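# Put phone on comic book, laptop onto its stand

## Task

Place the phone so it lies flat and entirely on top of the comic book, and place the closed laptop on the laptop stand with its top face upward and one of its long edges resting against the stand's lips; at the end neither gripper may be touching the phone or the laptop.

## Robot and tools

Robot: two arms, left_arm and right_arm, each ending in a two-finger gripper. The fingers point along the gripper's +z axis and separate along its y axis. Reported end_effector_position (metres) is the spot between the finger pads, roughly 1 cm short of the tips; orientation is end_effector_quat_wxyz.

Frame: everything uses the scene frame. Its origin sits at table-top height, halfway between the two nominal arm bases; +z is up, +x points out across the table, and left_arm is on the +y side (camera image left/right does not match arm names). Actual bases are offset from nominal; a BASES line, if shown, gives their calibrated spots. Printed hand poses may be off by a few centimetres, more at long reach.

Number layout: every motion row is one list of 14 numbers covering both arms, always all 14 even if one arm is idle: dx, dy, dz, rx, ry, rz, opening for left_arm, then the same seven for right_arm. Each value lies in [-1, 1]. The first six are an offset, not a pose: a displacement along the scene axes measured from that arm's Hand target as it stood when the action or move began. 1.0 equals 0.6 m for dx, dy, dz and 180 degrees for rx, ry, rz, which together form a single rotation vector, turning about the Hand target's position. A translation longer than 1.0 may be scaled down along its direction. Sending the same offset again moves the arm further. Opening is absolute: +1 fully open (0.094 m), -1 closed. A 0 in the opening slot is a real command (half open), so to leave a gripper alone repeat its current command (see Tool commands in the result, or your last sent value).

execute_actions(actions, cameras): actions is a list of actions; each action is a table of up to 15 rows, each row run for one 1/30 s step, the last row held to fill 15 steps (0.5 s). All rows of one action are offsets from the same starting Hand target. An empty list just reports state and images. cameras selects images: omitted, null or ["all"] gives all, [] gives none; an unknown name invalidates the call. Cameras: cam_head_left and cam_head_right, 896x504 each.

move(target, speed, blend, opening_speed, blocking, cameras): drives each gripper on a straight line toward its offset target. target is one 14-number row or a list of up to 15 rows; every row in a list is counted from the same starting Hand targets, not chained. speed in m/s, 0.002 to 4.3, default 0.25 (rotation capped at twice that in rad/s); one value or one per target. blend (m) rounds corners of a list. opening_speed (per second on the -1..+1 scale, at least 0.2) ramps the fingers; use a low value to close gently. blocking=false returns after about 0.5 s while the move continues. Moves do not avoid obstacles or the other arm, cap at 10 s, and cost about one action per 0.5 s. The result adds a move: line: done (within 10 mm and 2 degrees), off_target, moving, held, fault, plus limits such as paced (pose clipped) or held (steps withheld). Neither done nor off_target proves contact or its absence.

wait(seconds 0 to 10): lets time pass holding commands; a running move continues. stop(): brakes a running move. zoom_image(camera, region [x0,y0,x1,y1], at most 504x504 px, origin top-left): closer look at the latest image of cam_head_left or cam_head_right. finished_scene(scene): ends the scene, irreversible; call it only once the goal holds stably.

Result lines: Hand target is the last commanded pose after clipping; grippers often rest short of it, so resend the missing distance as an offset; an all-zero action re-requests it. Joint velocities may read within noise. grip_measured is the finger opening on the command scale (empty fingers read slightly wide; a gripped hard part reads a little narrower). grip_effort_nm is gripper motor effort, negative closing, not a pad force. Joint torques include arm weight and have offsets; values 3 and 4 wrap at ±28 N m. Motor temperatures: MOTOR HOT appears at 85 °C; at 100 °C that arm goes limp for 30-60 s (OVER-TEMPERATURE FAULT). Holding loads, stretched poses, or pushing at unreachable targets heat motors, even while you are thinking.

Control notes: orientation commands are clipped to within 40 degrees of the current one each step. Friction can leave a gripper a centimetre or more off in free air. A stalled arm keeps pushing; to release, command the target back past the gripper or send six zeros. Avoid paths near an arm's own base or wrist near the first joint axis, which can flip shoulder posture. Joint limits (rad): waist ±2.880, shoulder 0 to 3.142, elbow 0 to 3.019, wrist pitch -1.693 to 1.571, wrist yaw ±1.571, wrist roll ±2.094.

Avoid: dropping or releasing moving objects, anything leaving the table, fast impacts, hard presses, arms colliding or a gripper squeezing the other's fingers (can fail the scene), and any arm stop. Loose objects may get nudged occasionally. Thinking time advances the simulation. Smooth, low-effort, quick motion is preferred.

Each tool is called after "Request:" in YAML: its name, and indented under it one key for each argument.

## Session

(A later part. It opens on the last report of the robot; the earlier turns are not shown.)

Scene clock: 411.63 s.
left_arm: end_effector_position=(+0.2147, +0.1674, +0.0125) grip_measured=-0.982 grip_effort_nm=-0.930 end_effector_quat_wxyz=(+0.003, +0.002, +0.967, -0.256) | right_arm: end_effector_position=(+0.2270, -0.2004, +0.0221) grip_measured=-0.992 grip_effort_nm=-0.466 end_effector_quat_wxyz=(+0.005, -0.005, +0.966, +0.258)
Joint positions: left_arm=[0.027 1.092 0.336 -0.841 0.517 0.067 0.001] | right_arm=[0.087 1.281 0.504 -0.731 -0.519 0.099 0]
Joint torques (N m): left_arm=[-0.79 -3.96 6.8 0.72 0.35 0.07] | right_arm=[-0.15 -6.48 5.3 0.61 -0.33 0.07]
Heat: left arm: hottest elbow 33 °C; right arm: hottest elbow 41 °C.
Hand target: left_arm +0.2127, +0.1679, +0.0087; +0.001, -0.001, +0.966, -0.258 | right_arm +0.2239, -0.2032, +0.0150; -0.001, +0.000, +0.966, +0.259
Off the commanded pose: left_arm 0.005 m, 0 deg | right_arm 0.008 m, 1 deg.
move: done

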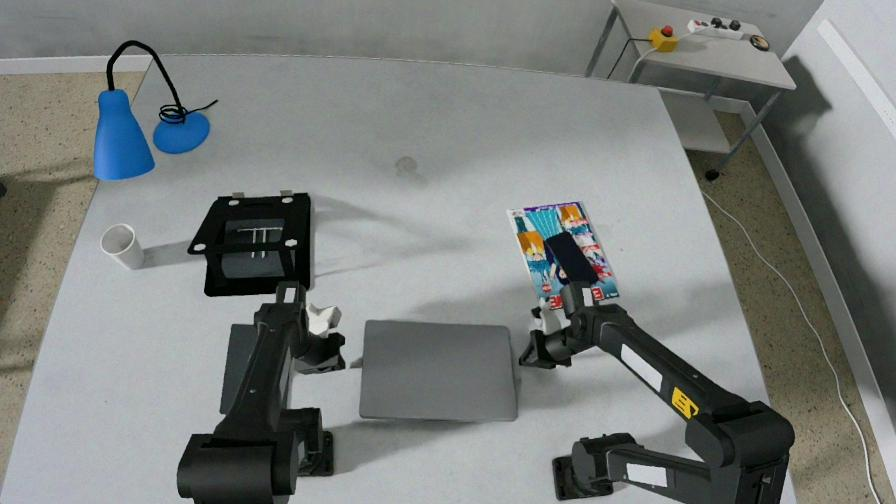

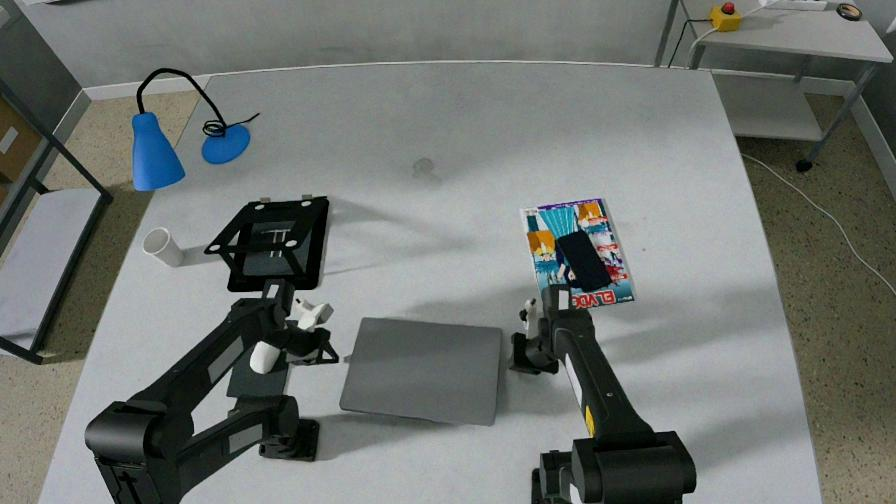

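Request:
move:
  target:
    - [0,0,-0.008,0,0,0,-1, 0.0,0,-0.015,0,0,0,-1]
    - [0,-0.095,-0.008,0,0,0,-1, 0,0.09,-0.015,0,0,0,-1]
  speed: 0.06

Request:
zoom_image:
  camera: "cam_head_left"
  region: [320, 270, 560, 440]

Request:
zoom_image:
  camera: "cam_head_right"
  region: [290, 270, 550, 440]

Scene clock: 420.30 s.
left_arm: end_effector_position=(+0.2180, +0.1266, +0.0089) grip_measured=-0.982 grip_effort_nm=-0.935 end_effector_quat_wxyz=(+0.003, -0.018, +0.970, -0.244) | right_arm: end_effector_position=(+0.2307, -0.1712, +0.0117) grip_measured=-0.992 grip_effort_nm=-0.462 end_effector_quat_wxyz=(+0.007, +0.024, +0.969, +0.244)
Joint positions: left_arm=[-0.213 1.078 0.32 -0.701 0.48 -0.249 0.001] | right_arm=[0.215 1.306 0.493 -0.612 -0.474 0.305 0]
Joint torques (N m): left_arm=[-5.54 -3.25 6.28 2.22 1.28 -0.26] | right_arm=[4.78 -6.53 5.39 1.77 -1.18 0.24]
Heat: left arm: hottest elbow 33 °C; right arm: hottest elbow 39 °C.
Hand target: left_arm +0.2125, +0.1109, +0.0037; +0.001, -0.001, +0.966, -0.258 | right_arm +0.2240, -0.1491, +0.0061; +0.000, +0.000, +0.966, +0.259
Off the commanded pose: left_arm 0.017 m, 3 deg | right_arm 0.024 m, 3 deg.
move: off_target (left_arm, right_arm)

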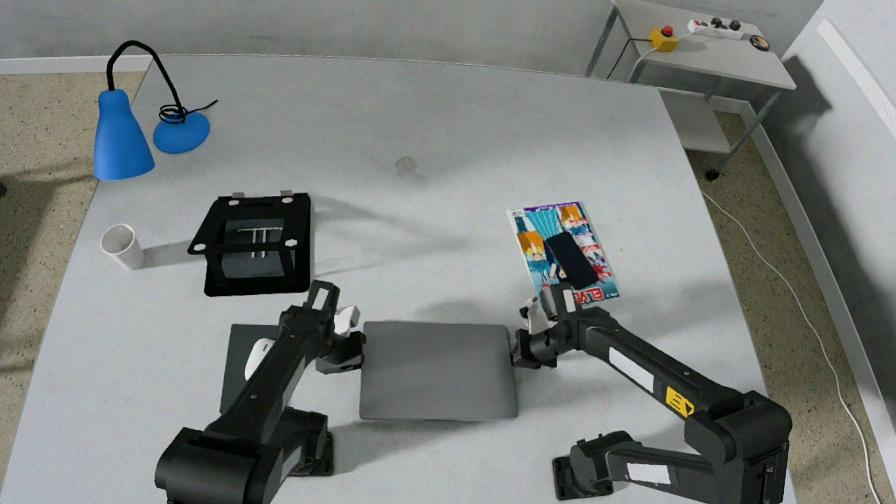

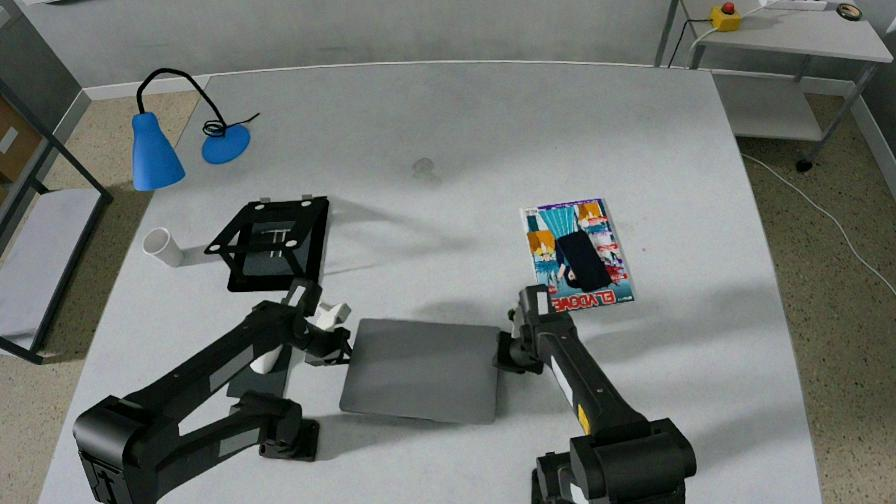

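Scaled by 2.100.

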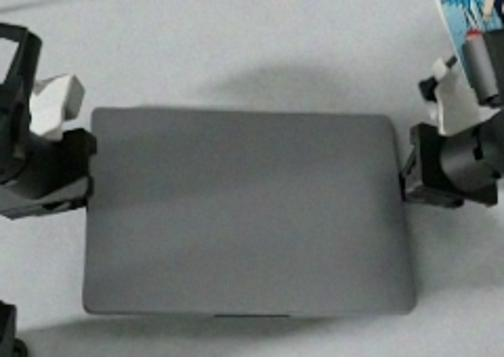

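Scaled by 1.938.

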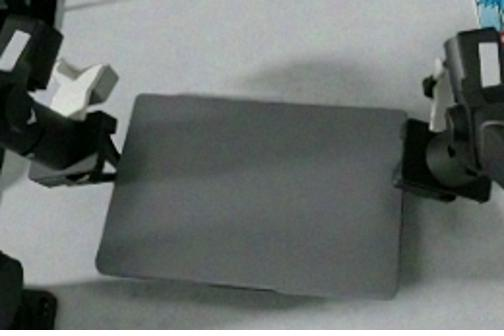

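Request:
move:
  target:
    - [0,0,0,0,0,0,-1, 0,-0.07,0,0,0,0,-1]
    - [0,0,0,0,0,0,-1, -0.025,-0.07,0,0,0,0,-1]
    - [0.008,-0.04,0,0,0,0,-1, -0.025,0.04,0,0,0,0,-1]
  speed: 0.08

Request:
zoom_image:
  camera: "cam_head_left"
  region: [320, 270, 560, 440]

Scene clock: 425.83 s.
left_arm: end_effector_position=(+0.2200, +0.1155, +0.0081) grip_measured=-0.982 grip_effort_nm=-0.935 end_effector_quat_wxyz=(+0.011, -0.025, +0.972, -0.235) | right_arm: end_effector_position=(+0.2211, -0.1794, +0.0123) grip_measured=-0.992 grip_effort_nm=-0.447 end_effector_quat_wxyz=(+0.018, +0.041, +0.977, +0.210)
Joint positions: left_arm=[-0.285 1.07 0.316 -0.652 0.448 -0.346 0.001] | right_arm=[0.24 1.246 0.464 -0.626 -0.393 0.362 0]
Joint torques (N m): left_arm=[-8.18 -2.02 8.36 2.66 1.8 -0.41] | right_arm=[8.94 -4.78 5.52 2.71 -3.42 0.51]
Heat: left arm: hottest elbow 33 °C; right arm: hottest elbow 39 °C.
Hand target: left_arm +0.2173, +0.0868, +0.0038; +0.001, -0.001, +0.966, -0.258 | right_arm +0.2090, -0.1252, +0.0061; -0.001, +0.000, +0.966, +0.259
Off the commanded pose: left_arm 0.029 m, 4 deg | right_arm 0.056 m, 8 deg.
move: off_target (left_arm, right_arm)

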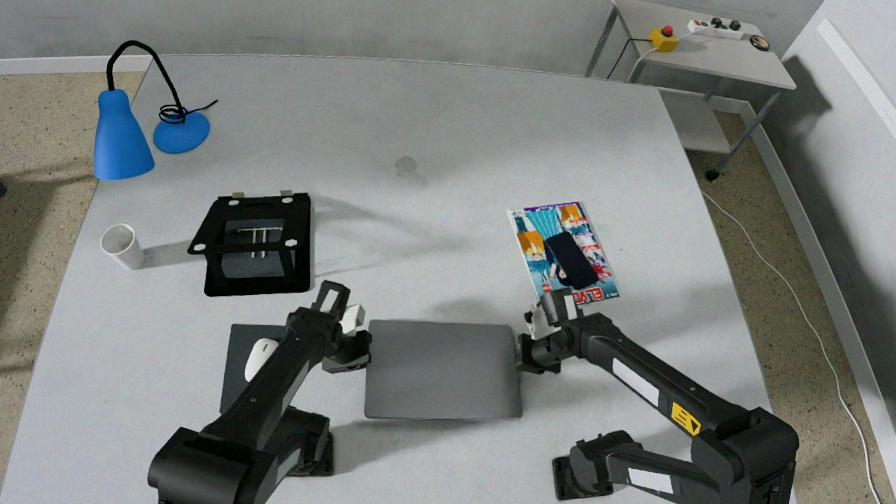

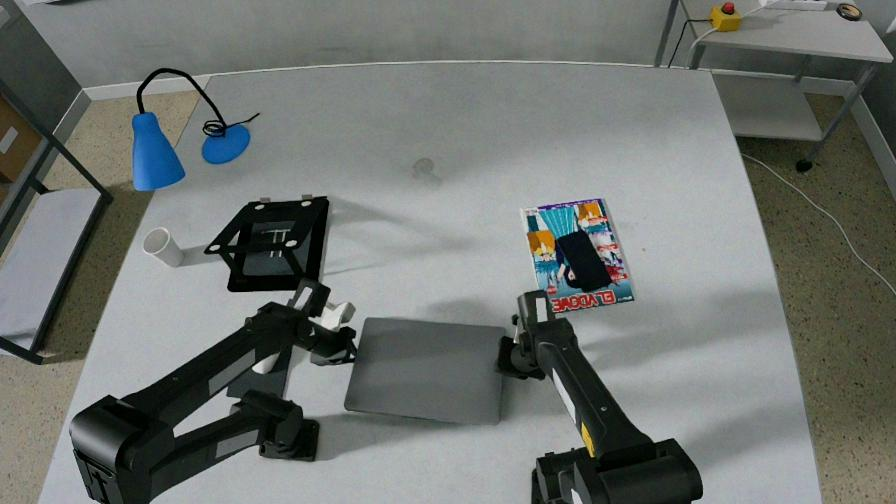

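Scaled by 2.100.

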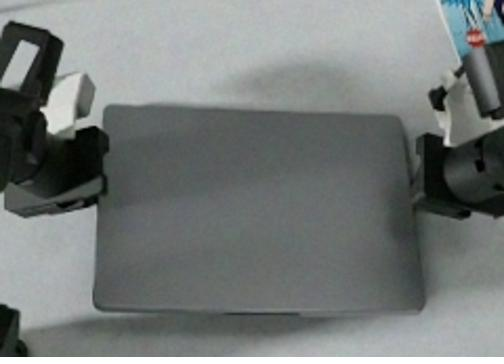

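Request:
move:
  target: [0,-0.005,0.08,0,0,0,-1, 0,0.005,0.08,0,0,0,-1]
  speed: 0.04

Request:
zoom_image:
  camera: "cam_head_left"
  region: [320, 270, 560, 440]

Request:
zoom_image:
  camera: "cam_head_right"
  region: [300, 270, 540, 440]

Scene clock: 429.90 s.
left_arm: end_effector_position=(+0.1884, +0.1256, +0.0138) grip_measured=-0.982 grip_effort_nm=-0.930 end_effector_quat_wxyz=(-0.035, -0.030, +0.979, -0.201) | right_arm: end_effector_position=(+0.1887, -0.1702, +0.0180) grip_measured=-0.992 grip_effort_nm=-0.442 end_effector_quat_wxyz=(-0.032, +0.033, +0.979, +0.196)
Joint positions: left_arm=[-0.312 0.995 0.316 -0.829 0.406 -0.357 0.001] | right_arm=[0.308 1.208 0.464 -0.75 -0.393 0.397 0]
Joint torques (N m): left_arm=[-5.95 -6.42 15.34 1.11 3.51 -0.29] | right_arm=[5.54 -10.46 10.24 1.11 -3.43 0.44]
Motor temperatures (°C): left_arm=[23 28 33 24 31 24 29] | right_arm=[27 31 39 25 31 23 26]
Heat: left arm: hottest elbow 33 °C; right arm: hottest elbow 39 °C.
Hand target: left_arm +0.2174, +0.0838, +0.0518; +0.001, -0.001, +0.966, -0.258 | right_arm +0.2090, -0.1222, +0.0540; -0.001, +0.000, +0.966, +0.259
Off the commanded pose: left_arm 0.063 m, 8 deg | right_arm 0.063 m, 9 deg.
move: off_target (left_arm, right_arm)

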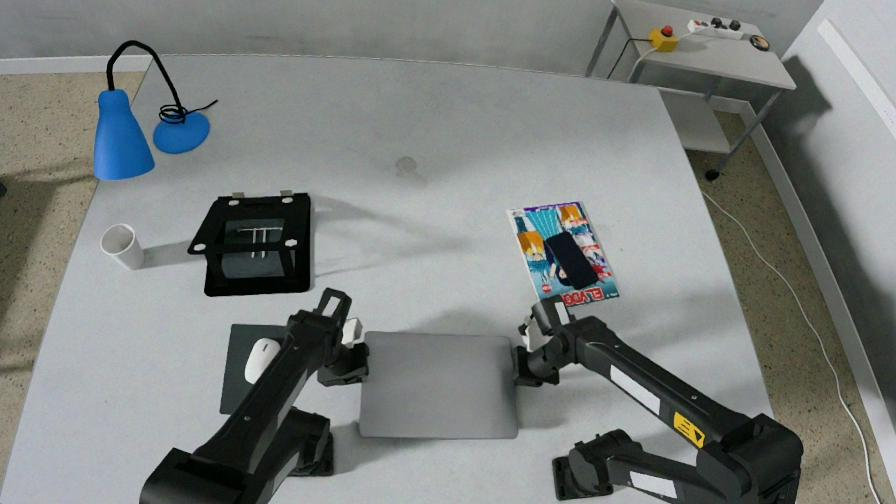

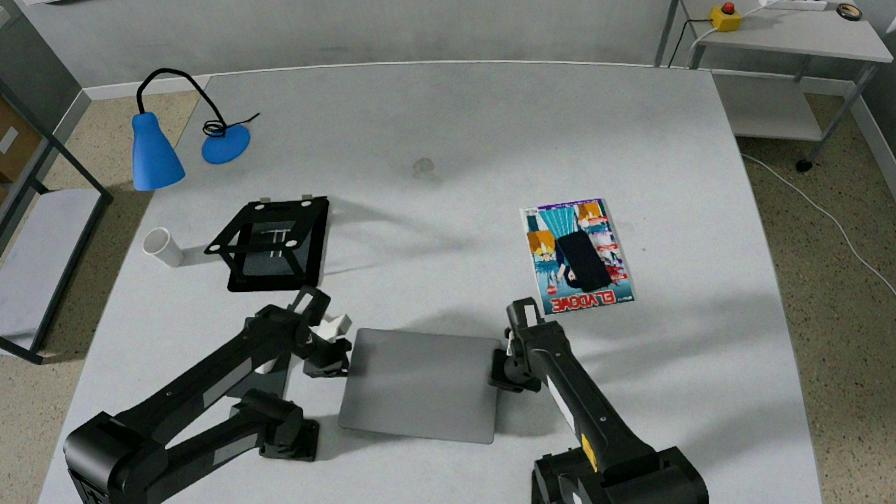

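Scaled by 2.100.

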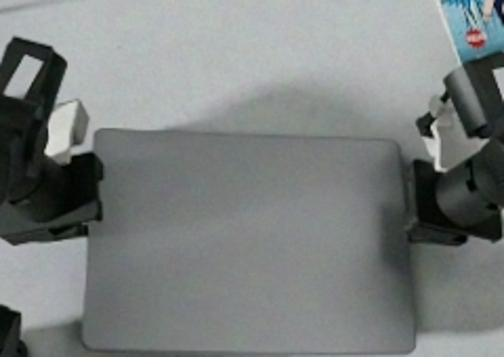

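Scaled by 2.100.

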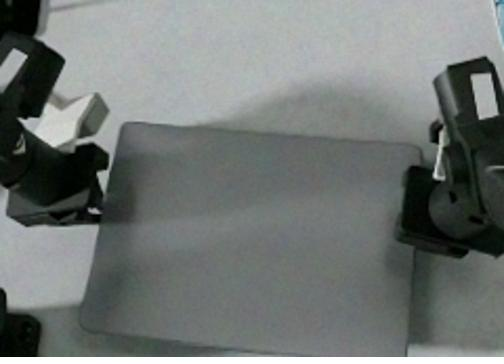

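Request:
move:
  target: [0.05,-0.01,0.08,0,0,0,-1, 0.05,0.01,0.08,0,0,0,-1]
  speed: 0.04

Request:
zoom_image:
  camera: "cam_head_left"
  region: [320, 270, 560, 440]

Request:
zoom_image:
  camera: "cam_head_right"
  region: [300, 270, 540, 440]

Scene clock: 434.57 s.
left_arm: end_effector_position=(+0.1976, +0.1220, +0.0439) grip_measured=-0.982 grip_effort_nm=-0.935 end_effector_quat_wxyz=(-0.055, -0.028, +0.978, -0.197) | right_arm: end_effector_position=(+0.1727, -0.1735, +0.0374) grip_measured=-0.992 grip_effort_nm=-0.442 end_effector_quat_wxyz=(-0.082, +0.047, +0.979, +0.184)
Joint positions: left_arm=[-0.312 0.988 0.41 -0.975 0.412 -0.344 0.001] | right_arm=[0.308 1.179 0.509 -0.925 -0.404 0.404 0]
Joint torques (N m): left_arm=[-4.84 -6.12 20.77 0.57 3.43 -0.19] | right_arm=[3.9 -10.46 16.99 1.01 -3.2 0.1]
Heat: left arm: hottest wrist yaw 35 °C; right arm: hottest elbow 40 °C.
Hand target: left_arm +0.2474, +0.0778, +0.0998; +0.001, -0.001, +0.966, -0.258 | right_arm +0.2389, -0.1162, +0.1020; -0.001, +0.000, +0.966, +0.259
Off the commanded pose: left_arm 0.087 m, 10 deg | right_arm 0.109 m, 14 deg.
move: off_target (left_arm, right_arm)

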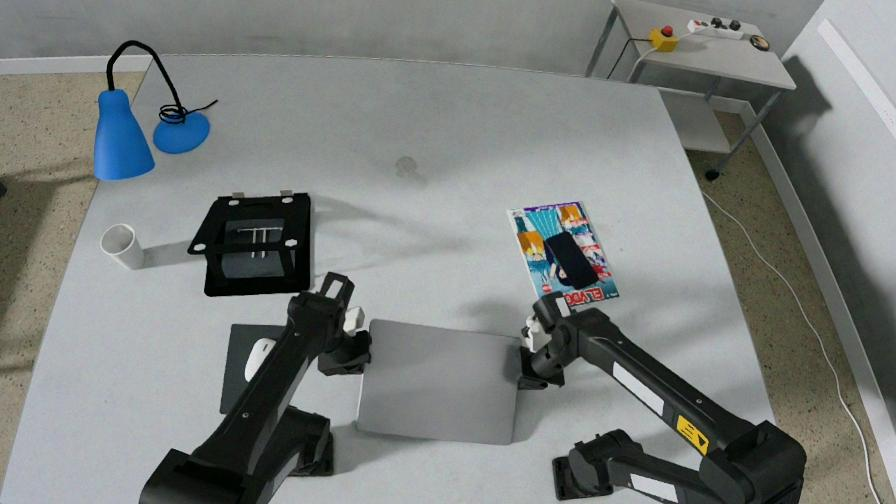

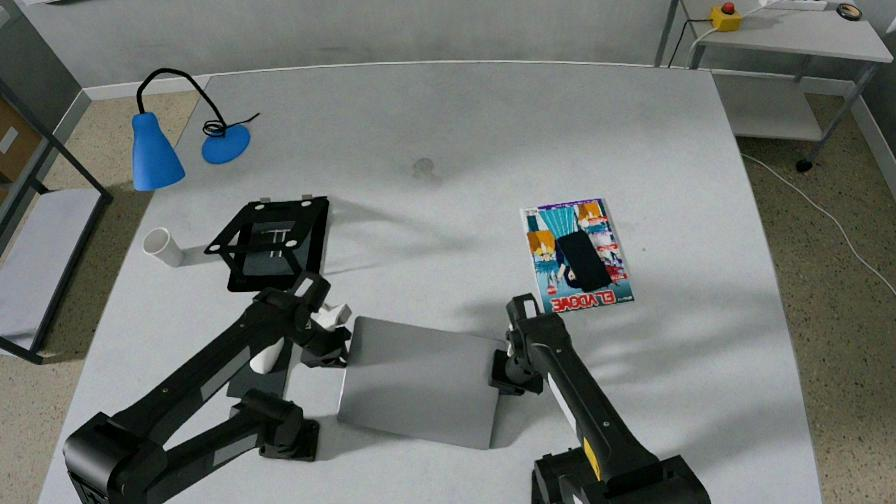

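Scaled by 2.100.

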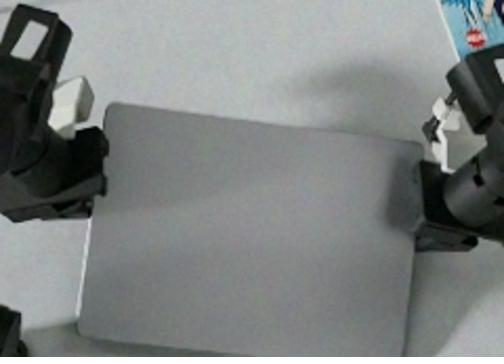

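Scaled by 2.100.

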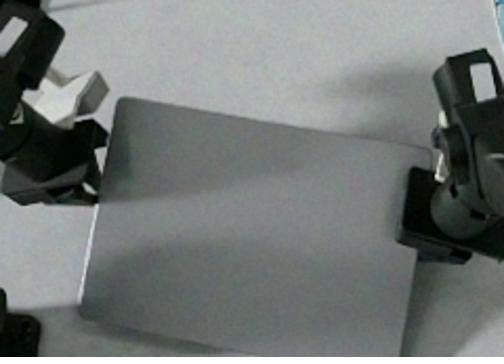

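Request:
move:
  target:
    - [-0.02,0.02,-0.1,0,0,0,-1, -0.02,-0.02,-0.1,0,0,0,-1]
    - [-0.04,0.035,-0.17,0,0,0,-1, -0.04,-0.035,-0.17,0,0,0,-1]
  speed: 0.04

Request:
zoom_image:
  camera: "cam_head_left"
  region: [320, 290, 560, 460]

Scene clock: 443.23 s.
left_arm: end_effector_position=(+0.2206, +0.1235, +0.0085) grip_measured=-0.982 grip_effort_nm=-0.930 end_effector_quat_wxyz=(-0.003, -0.019, +0.975, -0.222) | right_arm: end_effector_position=(+0.1999, -0.1721, +0.0115) grip_measured=-0.992 grip_effort_nm=-0.447 end_effector_quat_wxyz=(-0.023, +0.042, +0.975, +0.215)
Joint positions: left_arm=[-0.258 1.092 0.339 -0.706 0.435 -0.294 0.001] | right_arm=[0.267 1.246 0.46 -0.69 -0.426 0.38 0]
Joint torques (N m): left_arm=[-5.01 -1.32 6.49 4.27 2.68 -0.17] | right_arm=[4.66 -2.78 6.02 4.98 -2.49 0.04]
Motor temperatures (°C): left_arm=[23 27 37 24 41 24 29] | right_arm=[27 31 44 25 39 23 26]
Heat: left arm: hottest wrist yaw 41 °C; right arm: hottest elbow 44 °C.
Hand target: left_arm +0.2233, +0.0988, -0.0022; +0.001, -0.001, +0.966, -0.258 | right_arm +0.2149, -0.1371, +0.0000; -0.001, +0.000, +0.966, +0.259
Off the commanded pose: left_arm 0.027 m, 5 deg | right_arm 0.040 m, 8 deg.
move: off_target (left_arm, right_arm)

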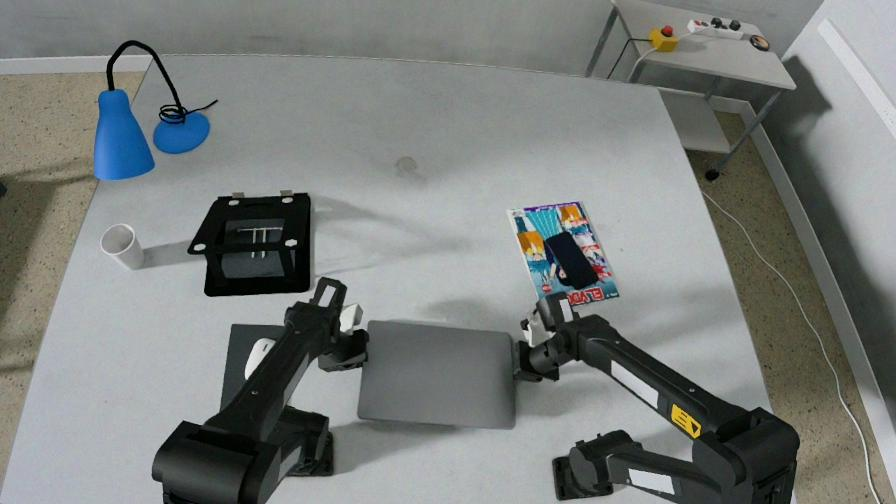

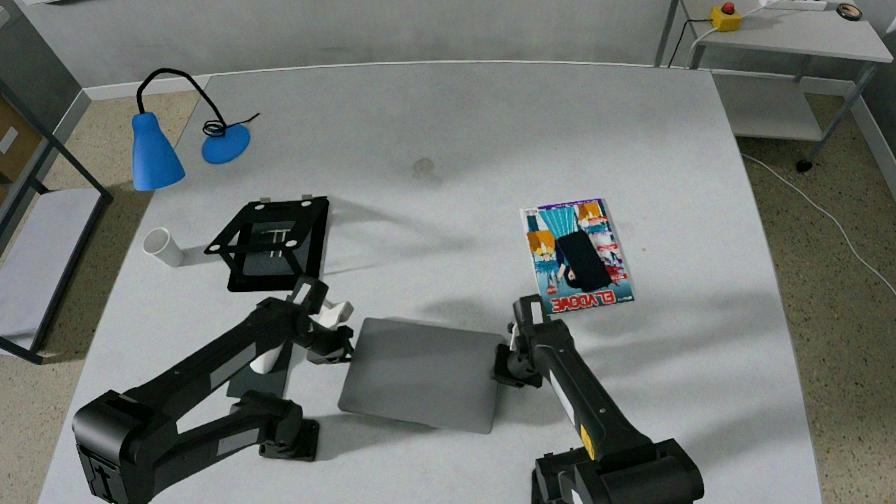

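Scaled by 2.100.

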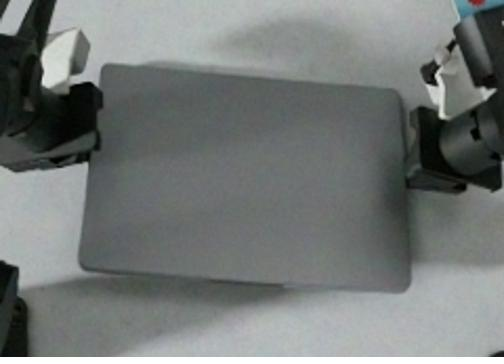

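Request:
move:
  target:
    - [0,0.15,0.03,0,0,0,-1, 0,-0.15,0.04,0,0,0,-1]
    - [-0.03,0.33,0.42,0,0,0,-1, 0,-0.33,0.35,0,0,0,-1]
    - [0.095,0.5,0.42,0.385,-0.385,-0.385,0, 0,-0.33,0.35,0,0,0,-1]
  speed: [0.06,0.3,0.3]

Request:
zoom_image:
  camera: "cam_head_left"
  region: [170, 160, 350, 310]

Request:
zoom_image:
  camera: "cam_head_right"
  region: [190, 170, 370, 320]

Scene clock: 475.77 s.
left_arm: end_effector_position=(+0.2830, +0.3947, +0.2508) grip_measured=-0.003 grip_effort_nm=0.125 end_effector_quat_wxyz=(+0.359, +0.577, +0.639, +0.360) | right_arm: end_effector_position=(+0.2001, -0.3251, +0.1916) grip_measured=-0.992 grip_effort_nm=-0.452 end_effector_quat_wxyz=(-0.022, +0.002, +0.963, +0.267)
Joint positions: left_arm=[0.929 0.569 0.546 -0.706 0.76 2.074 0.047] | right_arm=[-0.42 1.089 0.857 -1.617 -0.472 -0.477 0]
Joint torques (N m): left_arm=[-0.5 -2.37 10.7 1.96 0.42 0.02] | right_arm=[-0.5 -6.48 11.97 -0.66 -0.23 0.05]
Heat: left arm: hottest wrist yaw 40 °C; right arm: hottest elbow 40 °C.
Hand target: left_arm +0.2802, +0.3989, +0.2499; +0.355, +0.612, +0.612, +0.354 | right_arm +0.2150, -0.3352, +0.2100; -0.001, +0.000, +0.966, +0.259
Off the commanded pose: left_arm 0.005 m, 5 deg | right_arm 0.026 m, 3 deg.
joint sent to its limit (left arm) — joint 6 (wrist roll), upper limit. The joint targets are off in orientation, not in position.
move: off_target (left_arm, right_arm); target 3's new opening was sent with left_arm's hand 0.005 m and 5 deg from that target

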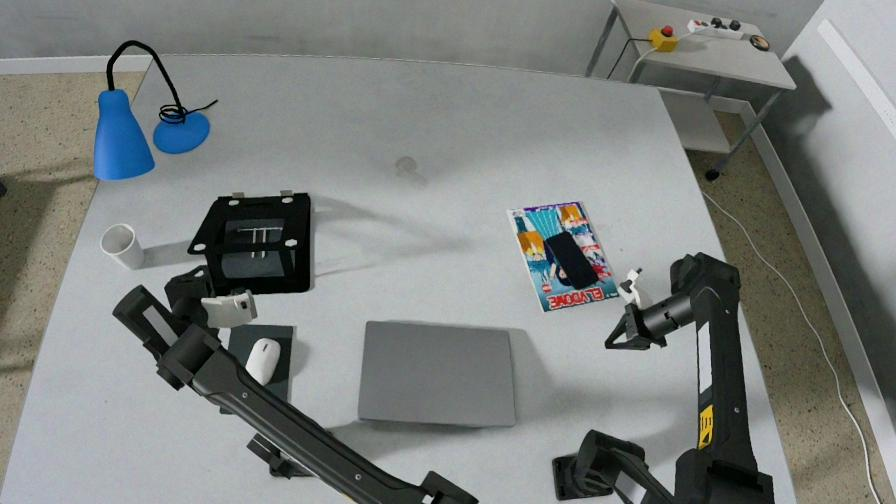

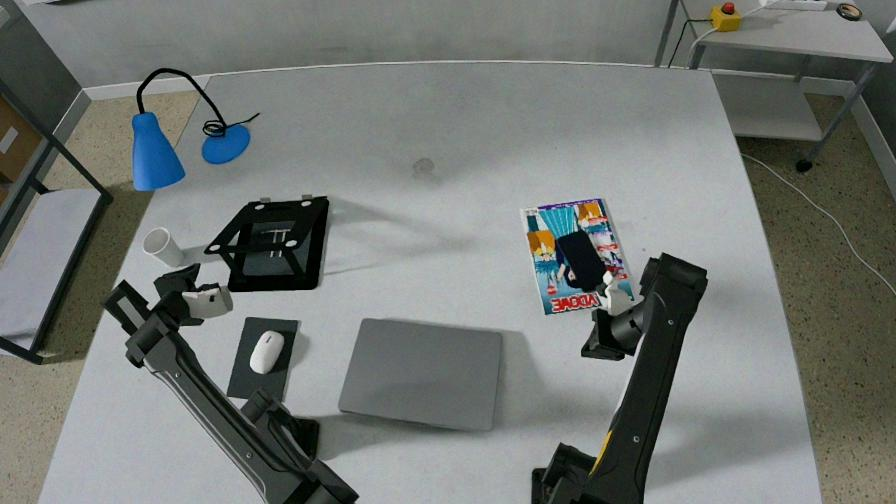

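Scaled by 2.800.

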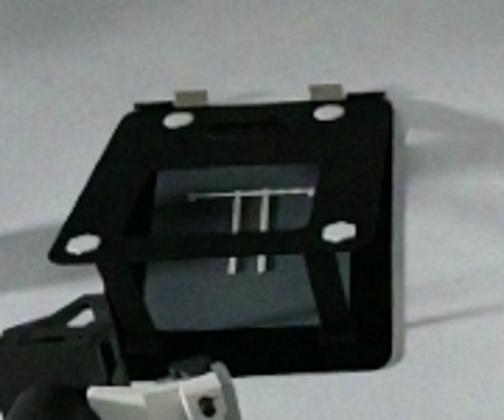

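Scaled by 2.800.

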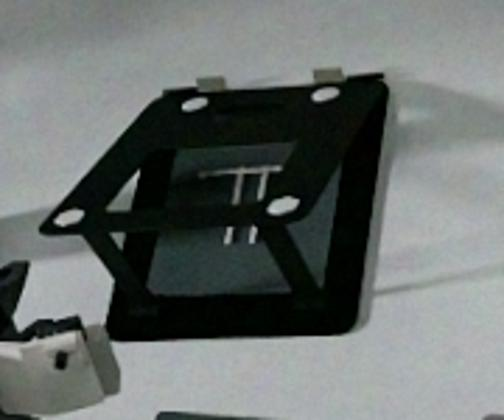

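Request:
move:
  target:
    - [0,0,0.03,-0.43,0,0.25,1, 0,0,0,0,0,0,-1]
    - [0.03,0,0.0,-0.866,0,0.5,1, 0,0,0,0,0,0,-1]
  speed: [0.5,0.5]

Request:
zoom_image:
  camera: "cam_head_left"
  region: [150, 160, 350, 330]

Request:
zoom_image:
  camera: "cam_head_right"
  region: [150, 170, 350, 340]

Scene clock: 489.43 s.
left_arm: end_effector_position=(+0.2905, +0.3956, +0.2270) grip_measured=+0.998 grip_effort_nm=0.105 end_effector_quat_wxyz=(-0.329, +0.630, -0.608, +0.354) | right_arm: end_effector_position=(+0.2001, -0.3251, +0.1916) grip_measured=-0.992 grip_effort_nm=-0.452 end_effector_quat_wxyz=(-0.022, +0.002, +0.963, +0.267)
Joint positions: left_arm=[0.91 0.657 0.546 -0.719 0.763 -0.978 0.094] | right_arm=[-0.42 1.089 0.857 -1.617 -0.472 -0.477 0]
Joint torques (N m): left_arm=[-3.25 -3.43 14.68 2.15 0.19 0.01] | right_arm=[-0.38 -6.36 11.99 -0.66 -0.23 0.05]
Motor temperatures (°C): left_arm=[23 27 35 24 36 24 29] | right_arm=[27 31 43 25 32 23 26]
Heat: left arm: hottest wrist yaw 36 °C; right arm: hottest elbow 43 °C.
Hand target: left_arm +0.2983, +0.3988, +0.2499; -0.353, +0.614, -0.612, +0.352 | right_arm +0.2150, -0.3352, +0.2100; -0.001, +0.000, +0.966, +0.259
Off the commanded pose: left_arm 0.024 m, 3 deg | right_arm 0.026 m, 3 deg.
move: off_target (left_arm, right_arm)

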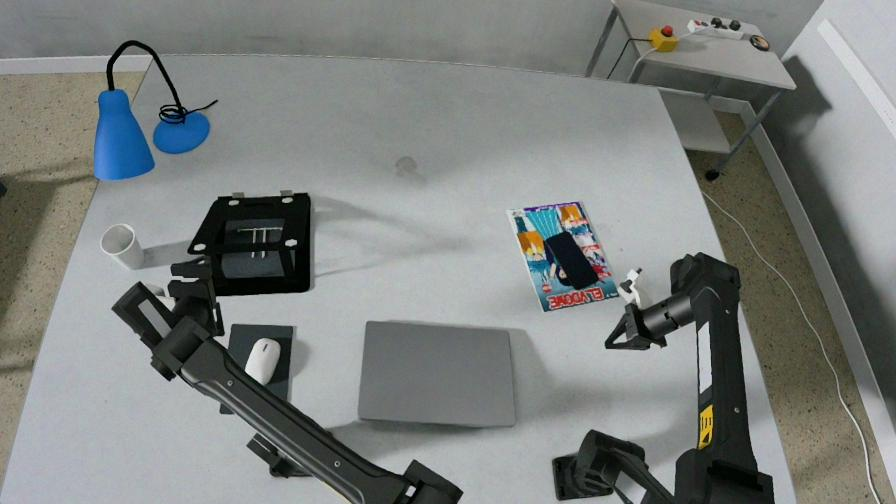

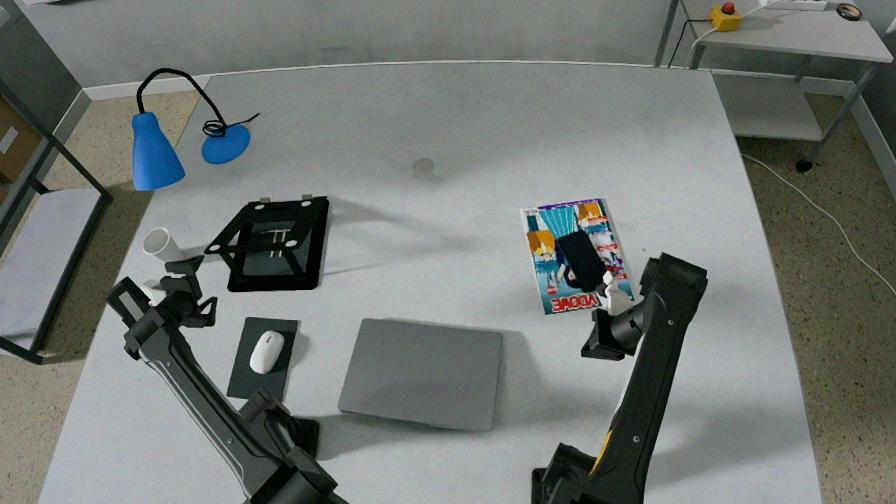

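Scaled by 2.520.

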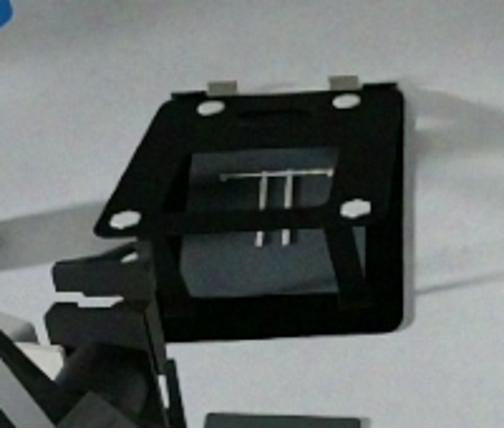

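Scaled by 2.520.

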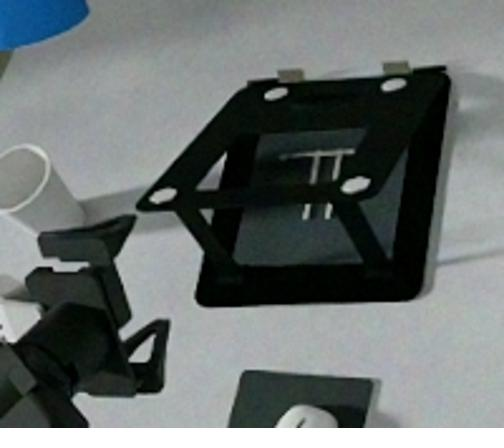

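Request:
move:
  target: [0.095,0.022,-0.117,0,0,0.04,1, 0,0,0,0,0,0,-1]
  speed: 0.2

Request:
zoom_image:
  camera: "cam_head_left"
  region: [150, 160, 350, 330]

Request:
zoom_image:
  camera: "cam_head_right"
  region: [150, 170, 350, 340]

Scene clock: 502.13 s.
left_arm: end_effector_position=(+0.3520, +0.4159, +0.1843) grip_measured=+0.998 grip_effort_nm=0.105 end_effector_quat_wxyz=(-0.377, +0.652, -0.571, +0.326) | right_arm: end_effector_position=(+0.2001, -0.3251, +0.1916) grip_measured=-0.992 grip_effort_nm=-0.457 end_effector_quat_wxyz=(-0.022, +0.002, +0.963, +0.267)
Joint positions: left_arm=[0.693 0.831 0.448 -0.227 0.496 -1.244 0.094] | right_arm=[-0.42 1.089 0.857 -1.617 -0.472 -0.477 0]
Joint torques (N m): left_arm=[-3.14 -4.13 10.33 2.3 0 -0.01] | right_arm=[-0.44 -6.42 12 -0.66 -0.22 0.05]
Heat: left arm: hottest elbow 36 °C; right arm: hottest elbow 44 °C.
Hand target: left_arm +0.3553, +0.4120, +0.1796; -0.374, +0.651, -0.573, +0.329 | right_arm +0.2150, -0.3352, +0.2100; -0.001, +0.000, +0.966, +0.259
Off the commanded pose: left_arm 0.007 m, 1 deg | right_arm 0.026 m, 3 deg.
move: off_target (right_arm)

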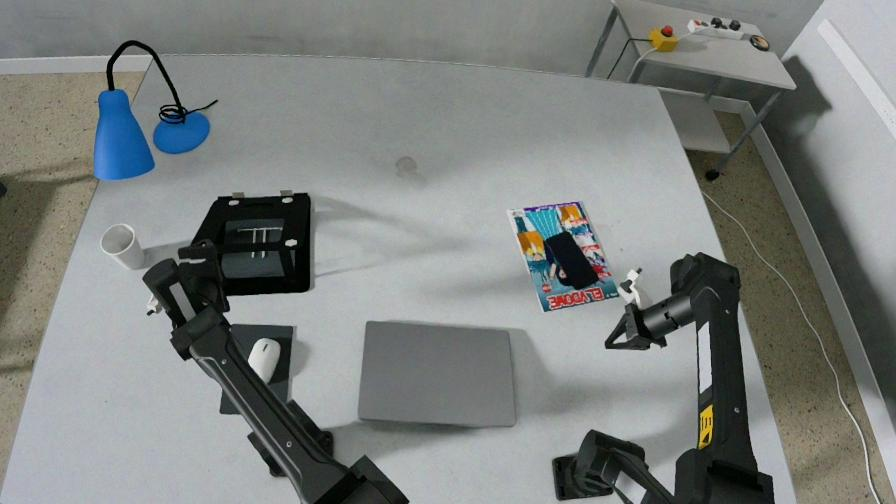

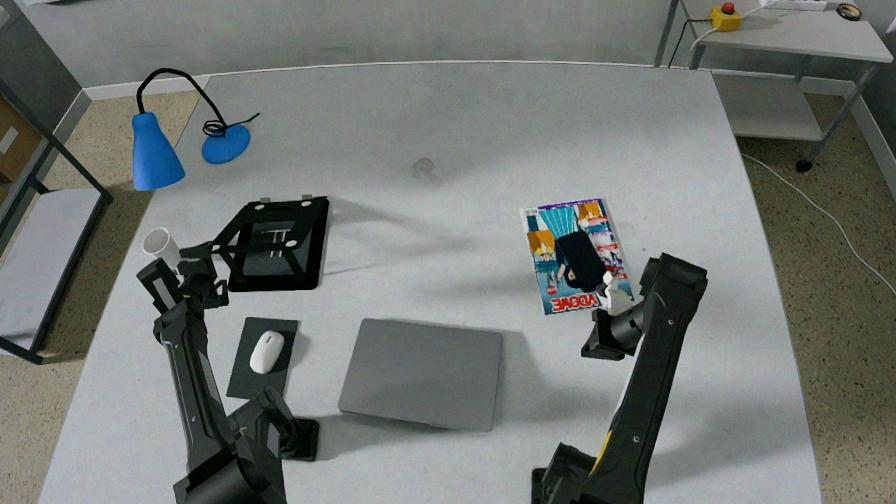

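Scaled by 2.520.

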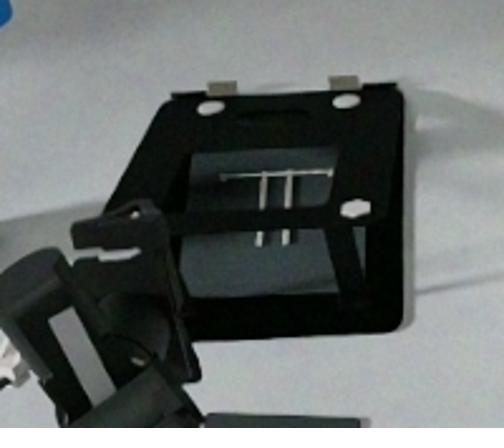

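Scaled by 2.520.

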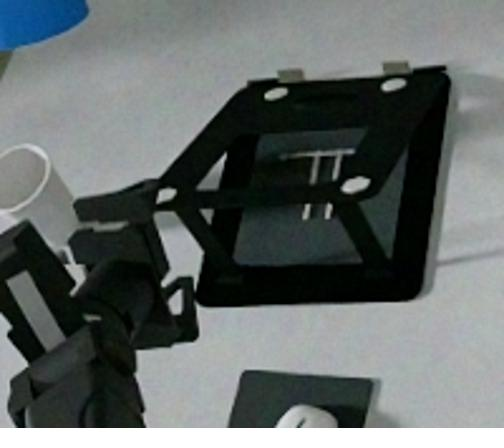

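Request:
move:
  target: [0.125,0.023,-0.11,0,0,0,1, 0,0,0,0,0,0,-1]
  speed: 0.08

Request:
zoom_image:
  camera: "cam_head_left"
  region: [150, 160, 350, 330]

Request:
zoom_image:
  camera: "cam_head_right"
  region: [150, 170, 350, 340]

Scene clock: 511.77 s.
left_arm: end_effector_position=(+0.4187, +0.4253, +0.1044) grip_measured=+0.998 grip_effort_nm=0.110 end_effector_quat_wxyz=(-0.364, +0.660, -0.573, +0.323) | right_arm: end_effector_position=(+0.2001, -0.3251, +0.1916) grip_measured=-0.992 grip_effort_nm=-0.447 end_effector_quat_wxyz=(-0.022, +0.002, +0.963, +0.267)
Joint positions: left_arm=[0.565 1.248 0.448 0.193 0.39 -1.323 0.094] | right_arm=[-0.42 1.089 0.857 -1.617 -0.472 -0.477 0]
Joint torques (N m): left_arm=[-2.14 -7.59 10.47 2.15 -0.05 0.02] | right_arm=[-0.38 -6.42 12 -0.64 -0.23 0.05]
Heat: left arm: hottest elbow 36 °C; right arm: hottest elbow 45 °C.
Hand target: left_arm +0.4302, +0.4259, +0.1136; -0.374, +0.651, -0.573, +0.329 | right_arm +0.2150, -0.3352, +0.2100; -0.001, +0.000, +0.966, +0.259
Off the commanded pose: left_arm 0.015 m, 2 deg | right_arm 0.026 m, 3 deg.
move: off_target (left_arm, right_arm)

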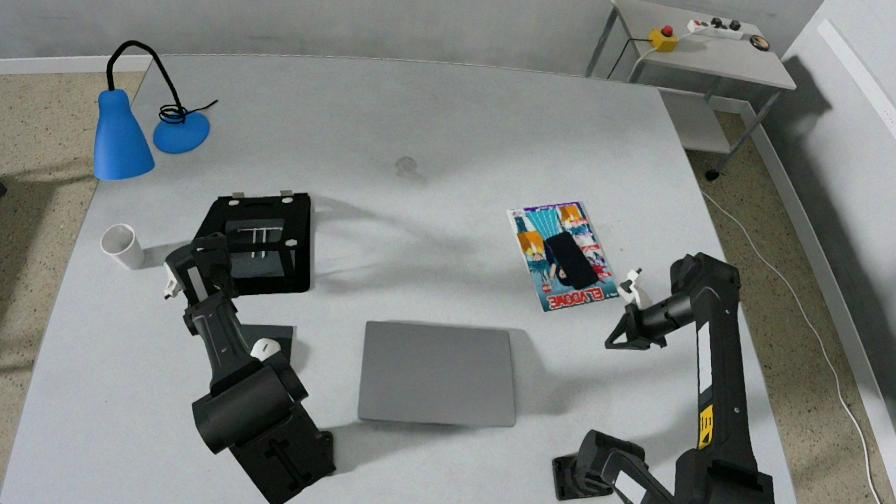

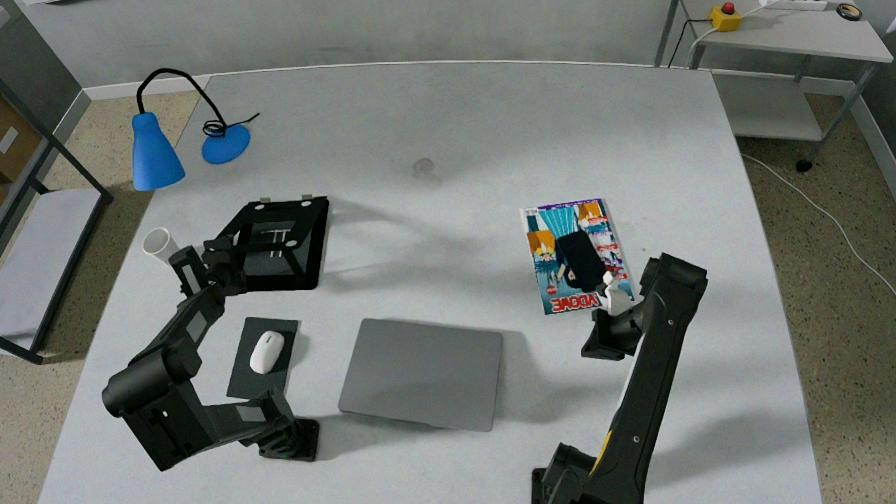

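Scaled by 2.520.

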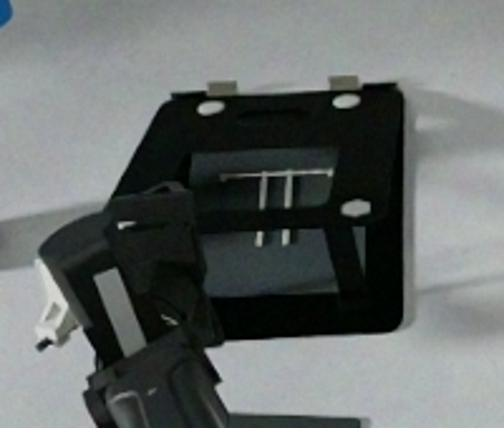

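Scaled by 2.520.

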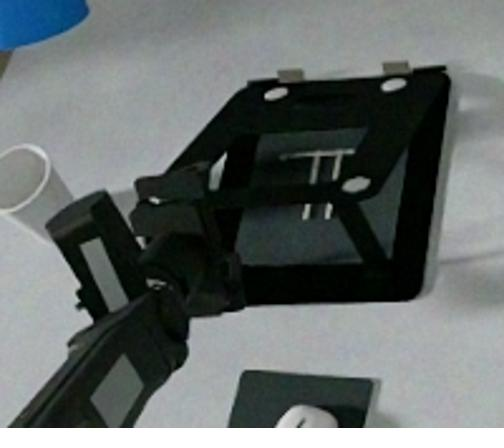

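Request:
move:
  target: [0.012,-0.092,0,0,0,0,1, 0,0,0,0,0,0,-1]
  speed: 0.08

Request:
zoom_image:
  camera: "cam_head_left"
  region: [150, 160, 350, 330]

Request:
zoom_image:
  camera: "cam_head_right"
  region: [150, 170, 350, 340]

Scene clock: 518.03 s.
left_arm: end_effector_position=(+0.4364, +0.3765, +0.1071) grip_measured=+0.998 grip_effort_nm=0.105 end_effector_quat_wxyz=(-0.366, +0.658, -0.574, +0.321) | right_arm: end_effector_position=(+0.2001, -0.3251, +0.1916) grip_measured=-0.992 grip_effort_nm=-0.457 end_effector_quat_wxyz=(-0.022, +0.002, +0.963, +0.267)
Joint positions: left_arm=[0.386 1.216 0.425 0.218 0.238 -1.423 0.094] | right_arm=[-0.42 1.089 0.857 -1.617 -0.472 -0.477 0]
Joint torques (N m): left_arm=[-2.2 -9.7 7.98 2.54 -0.08 -0.02] | right_arm=[-0.44 -6.42 11.97 -0.66 -0.23 0.05]
Heat: left arm: hottest elbow 36 °C; right arm: hottest elbow 46 °C.
Hand target: left_arm +0.4375, +0.3707, +0.1138; -0.374, +0.651, -0.573, +0.329 | right_arm +0.2150, -0.3352, +0.2100; -0.001, +0.000, +0.966, +0.259
Off the commanded pose: left_arm 0.009 m, 2 deg | right_arm 0.026 m, 3 deg.
move: off_target (right_arm)

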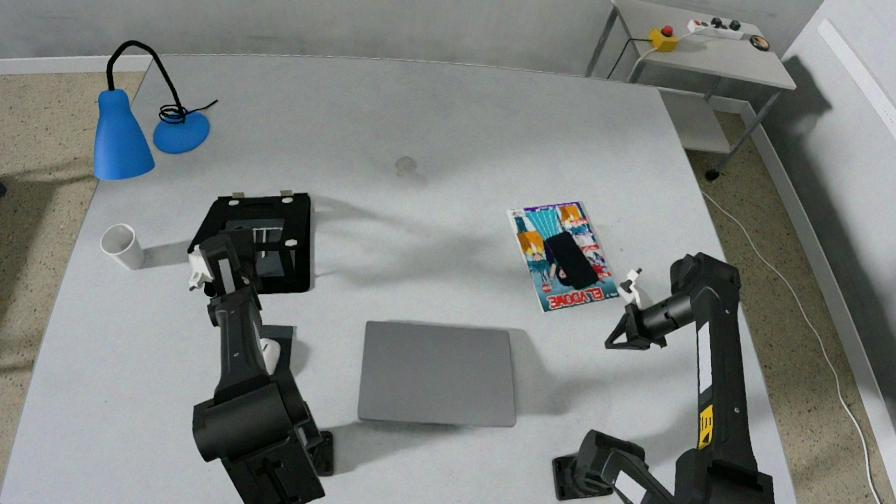

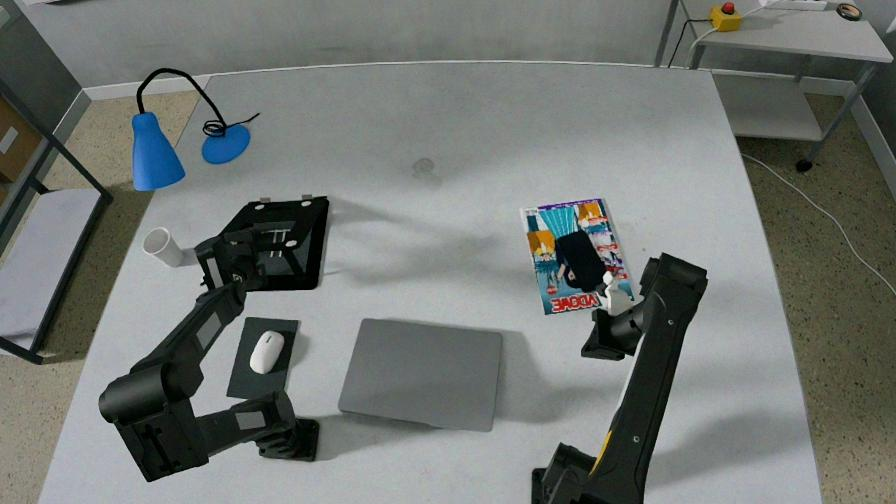

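Scaled by 2.520.

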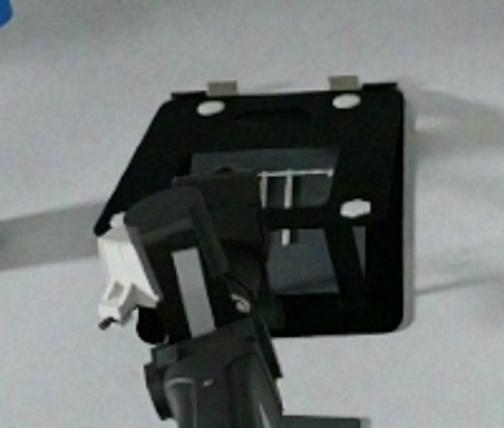

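Scaled by 2.520.

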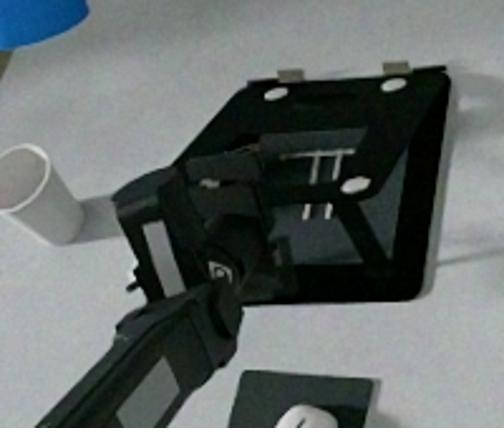

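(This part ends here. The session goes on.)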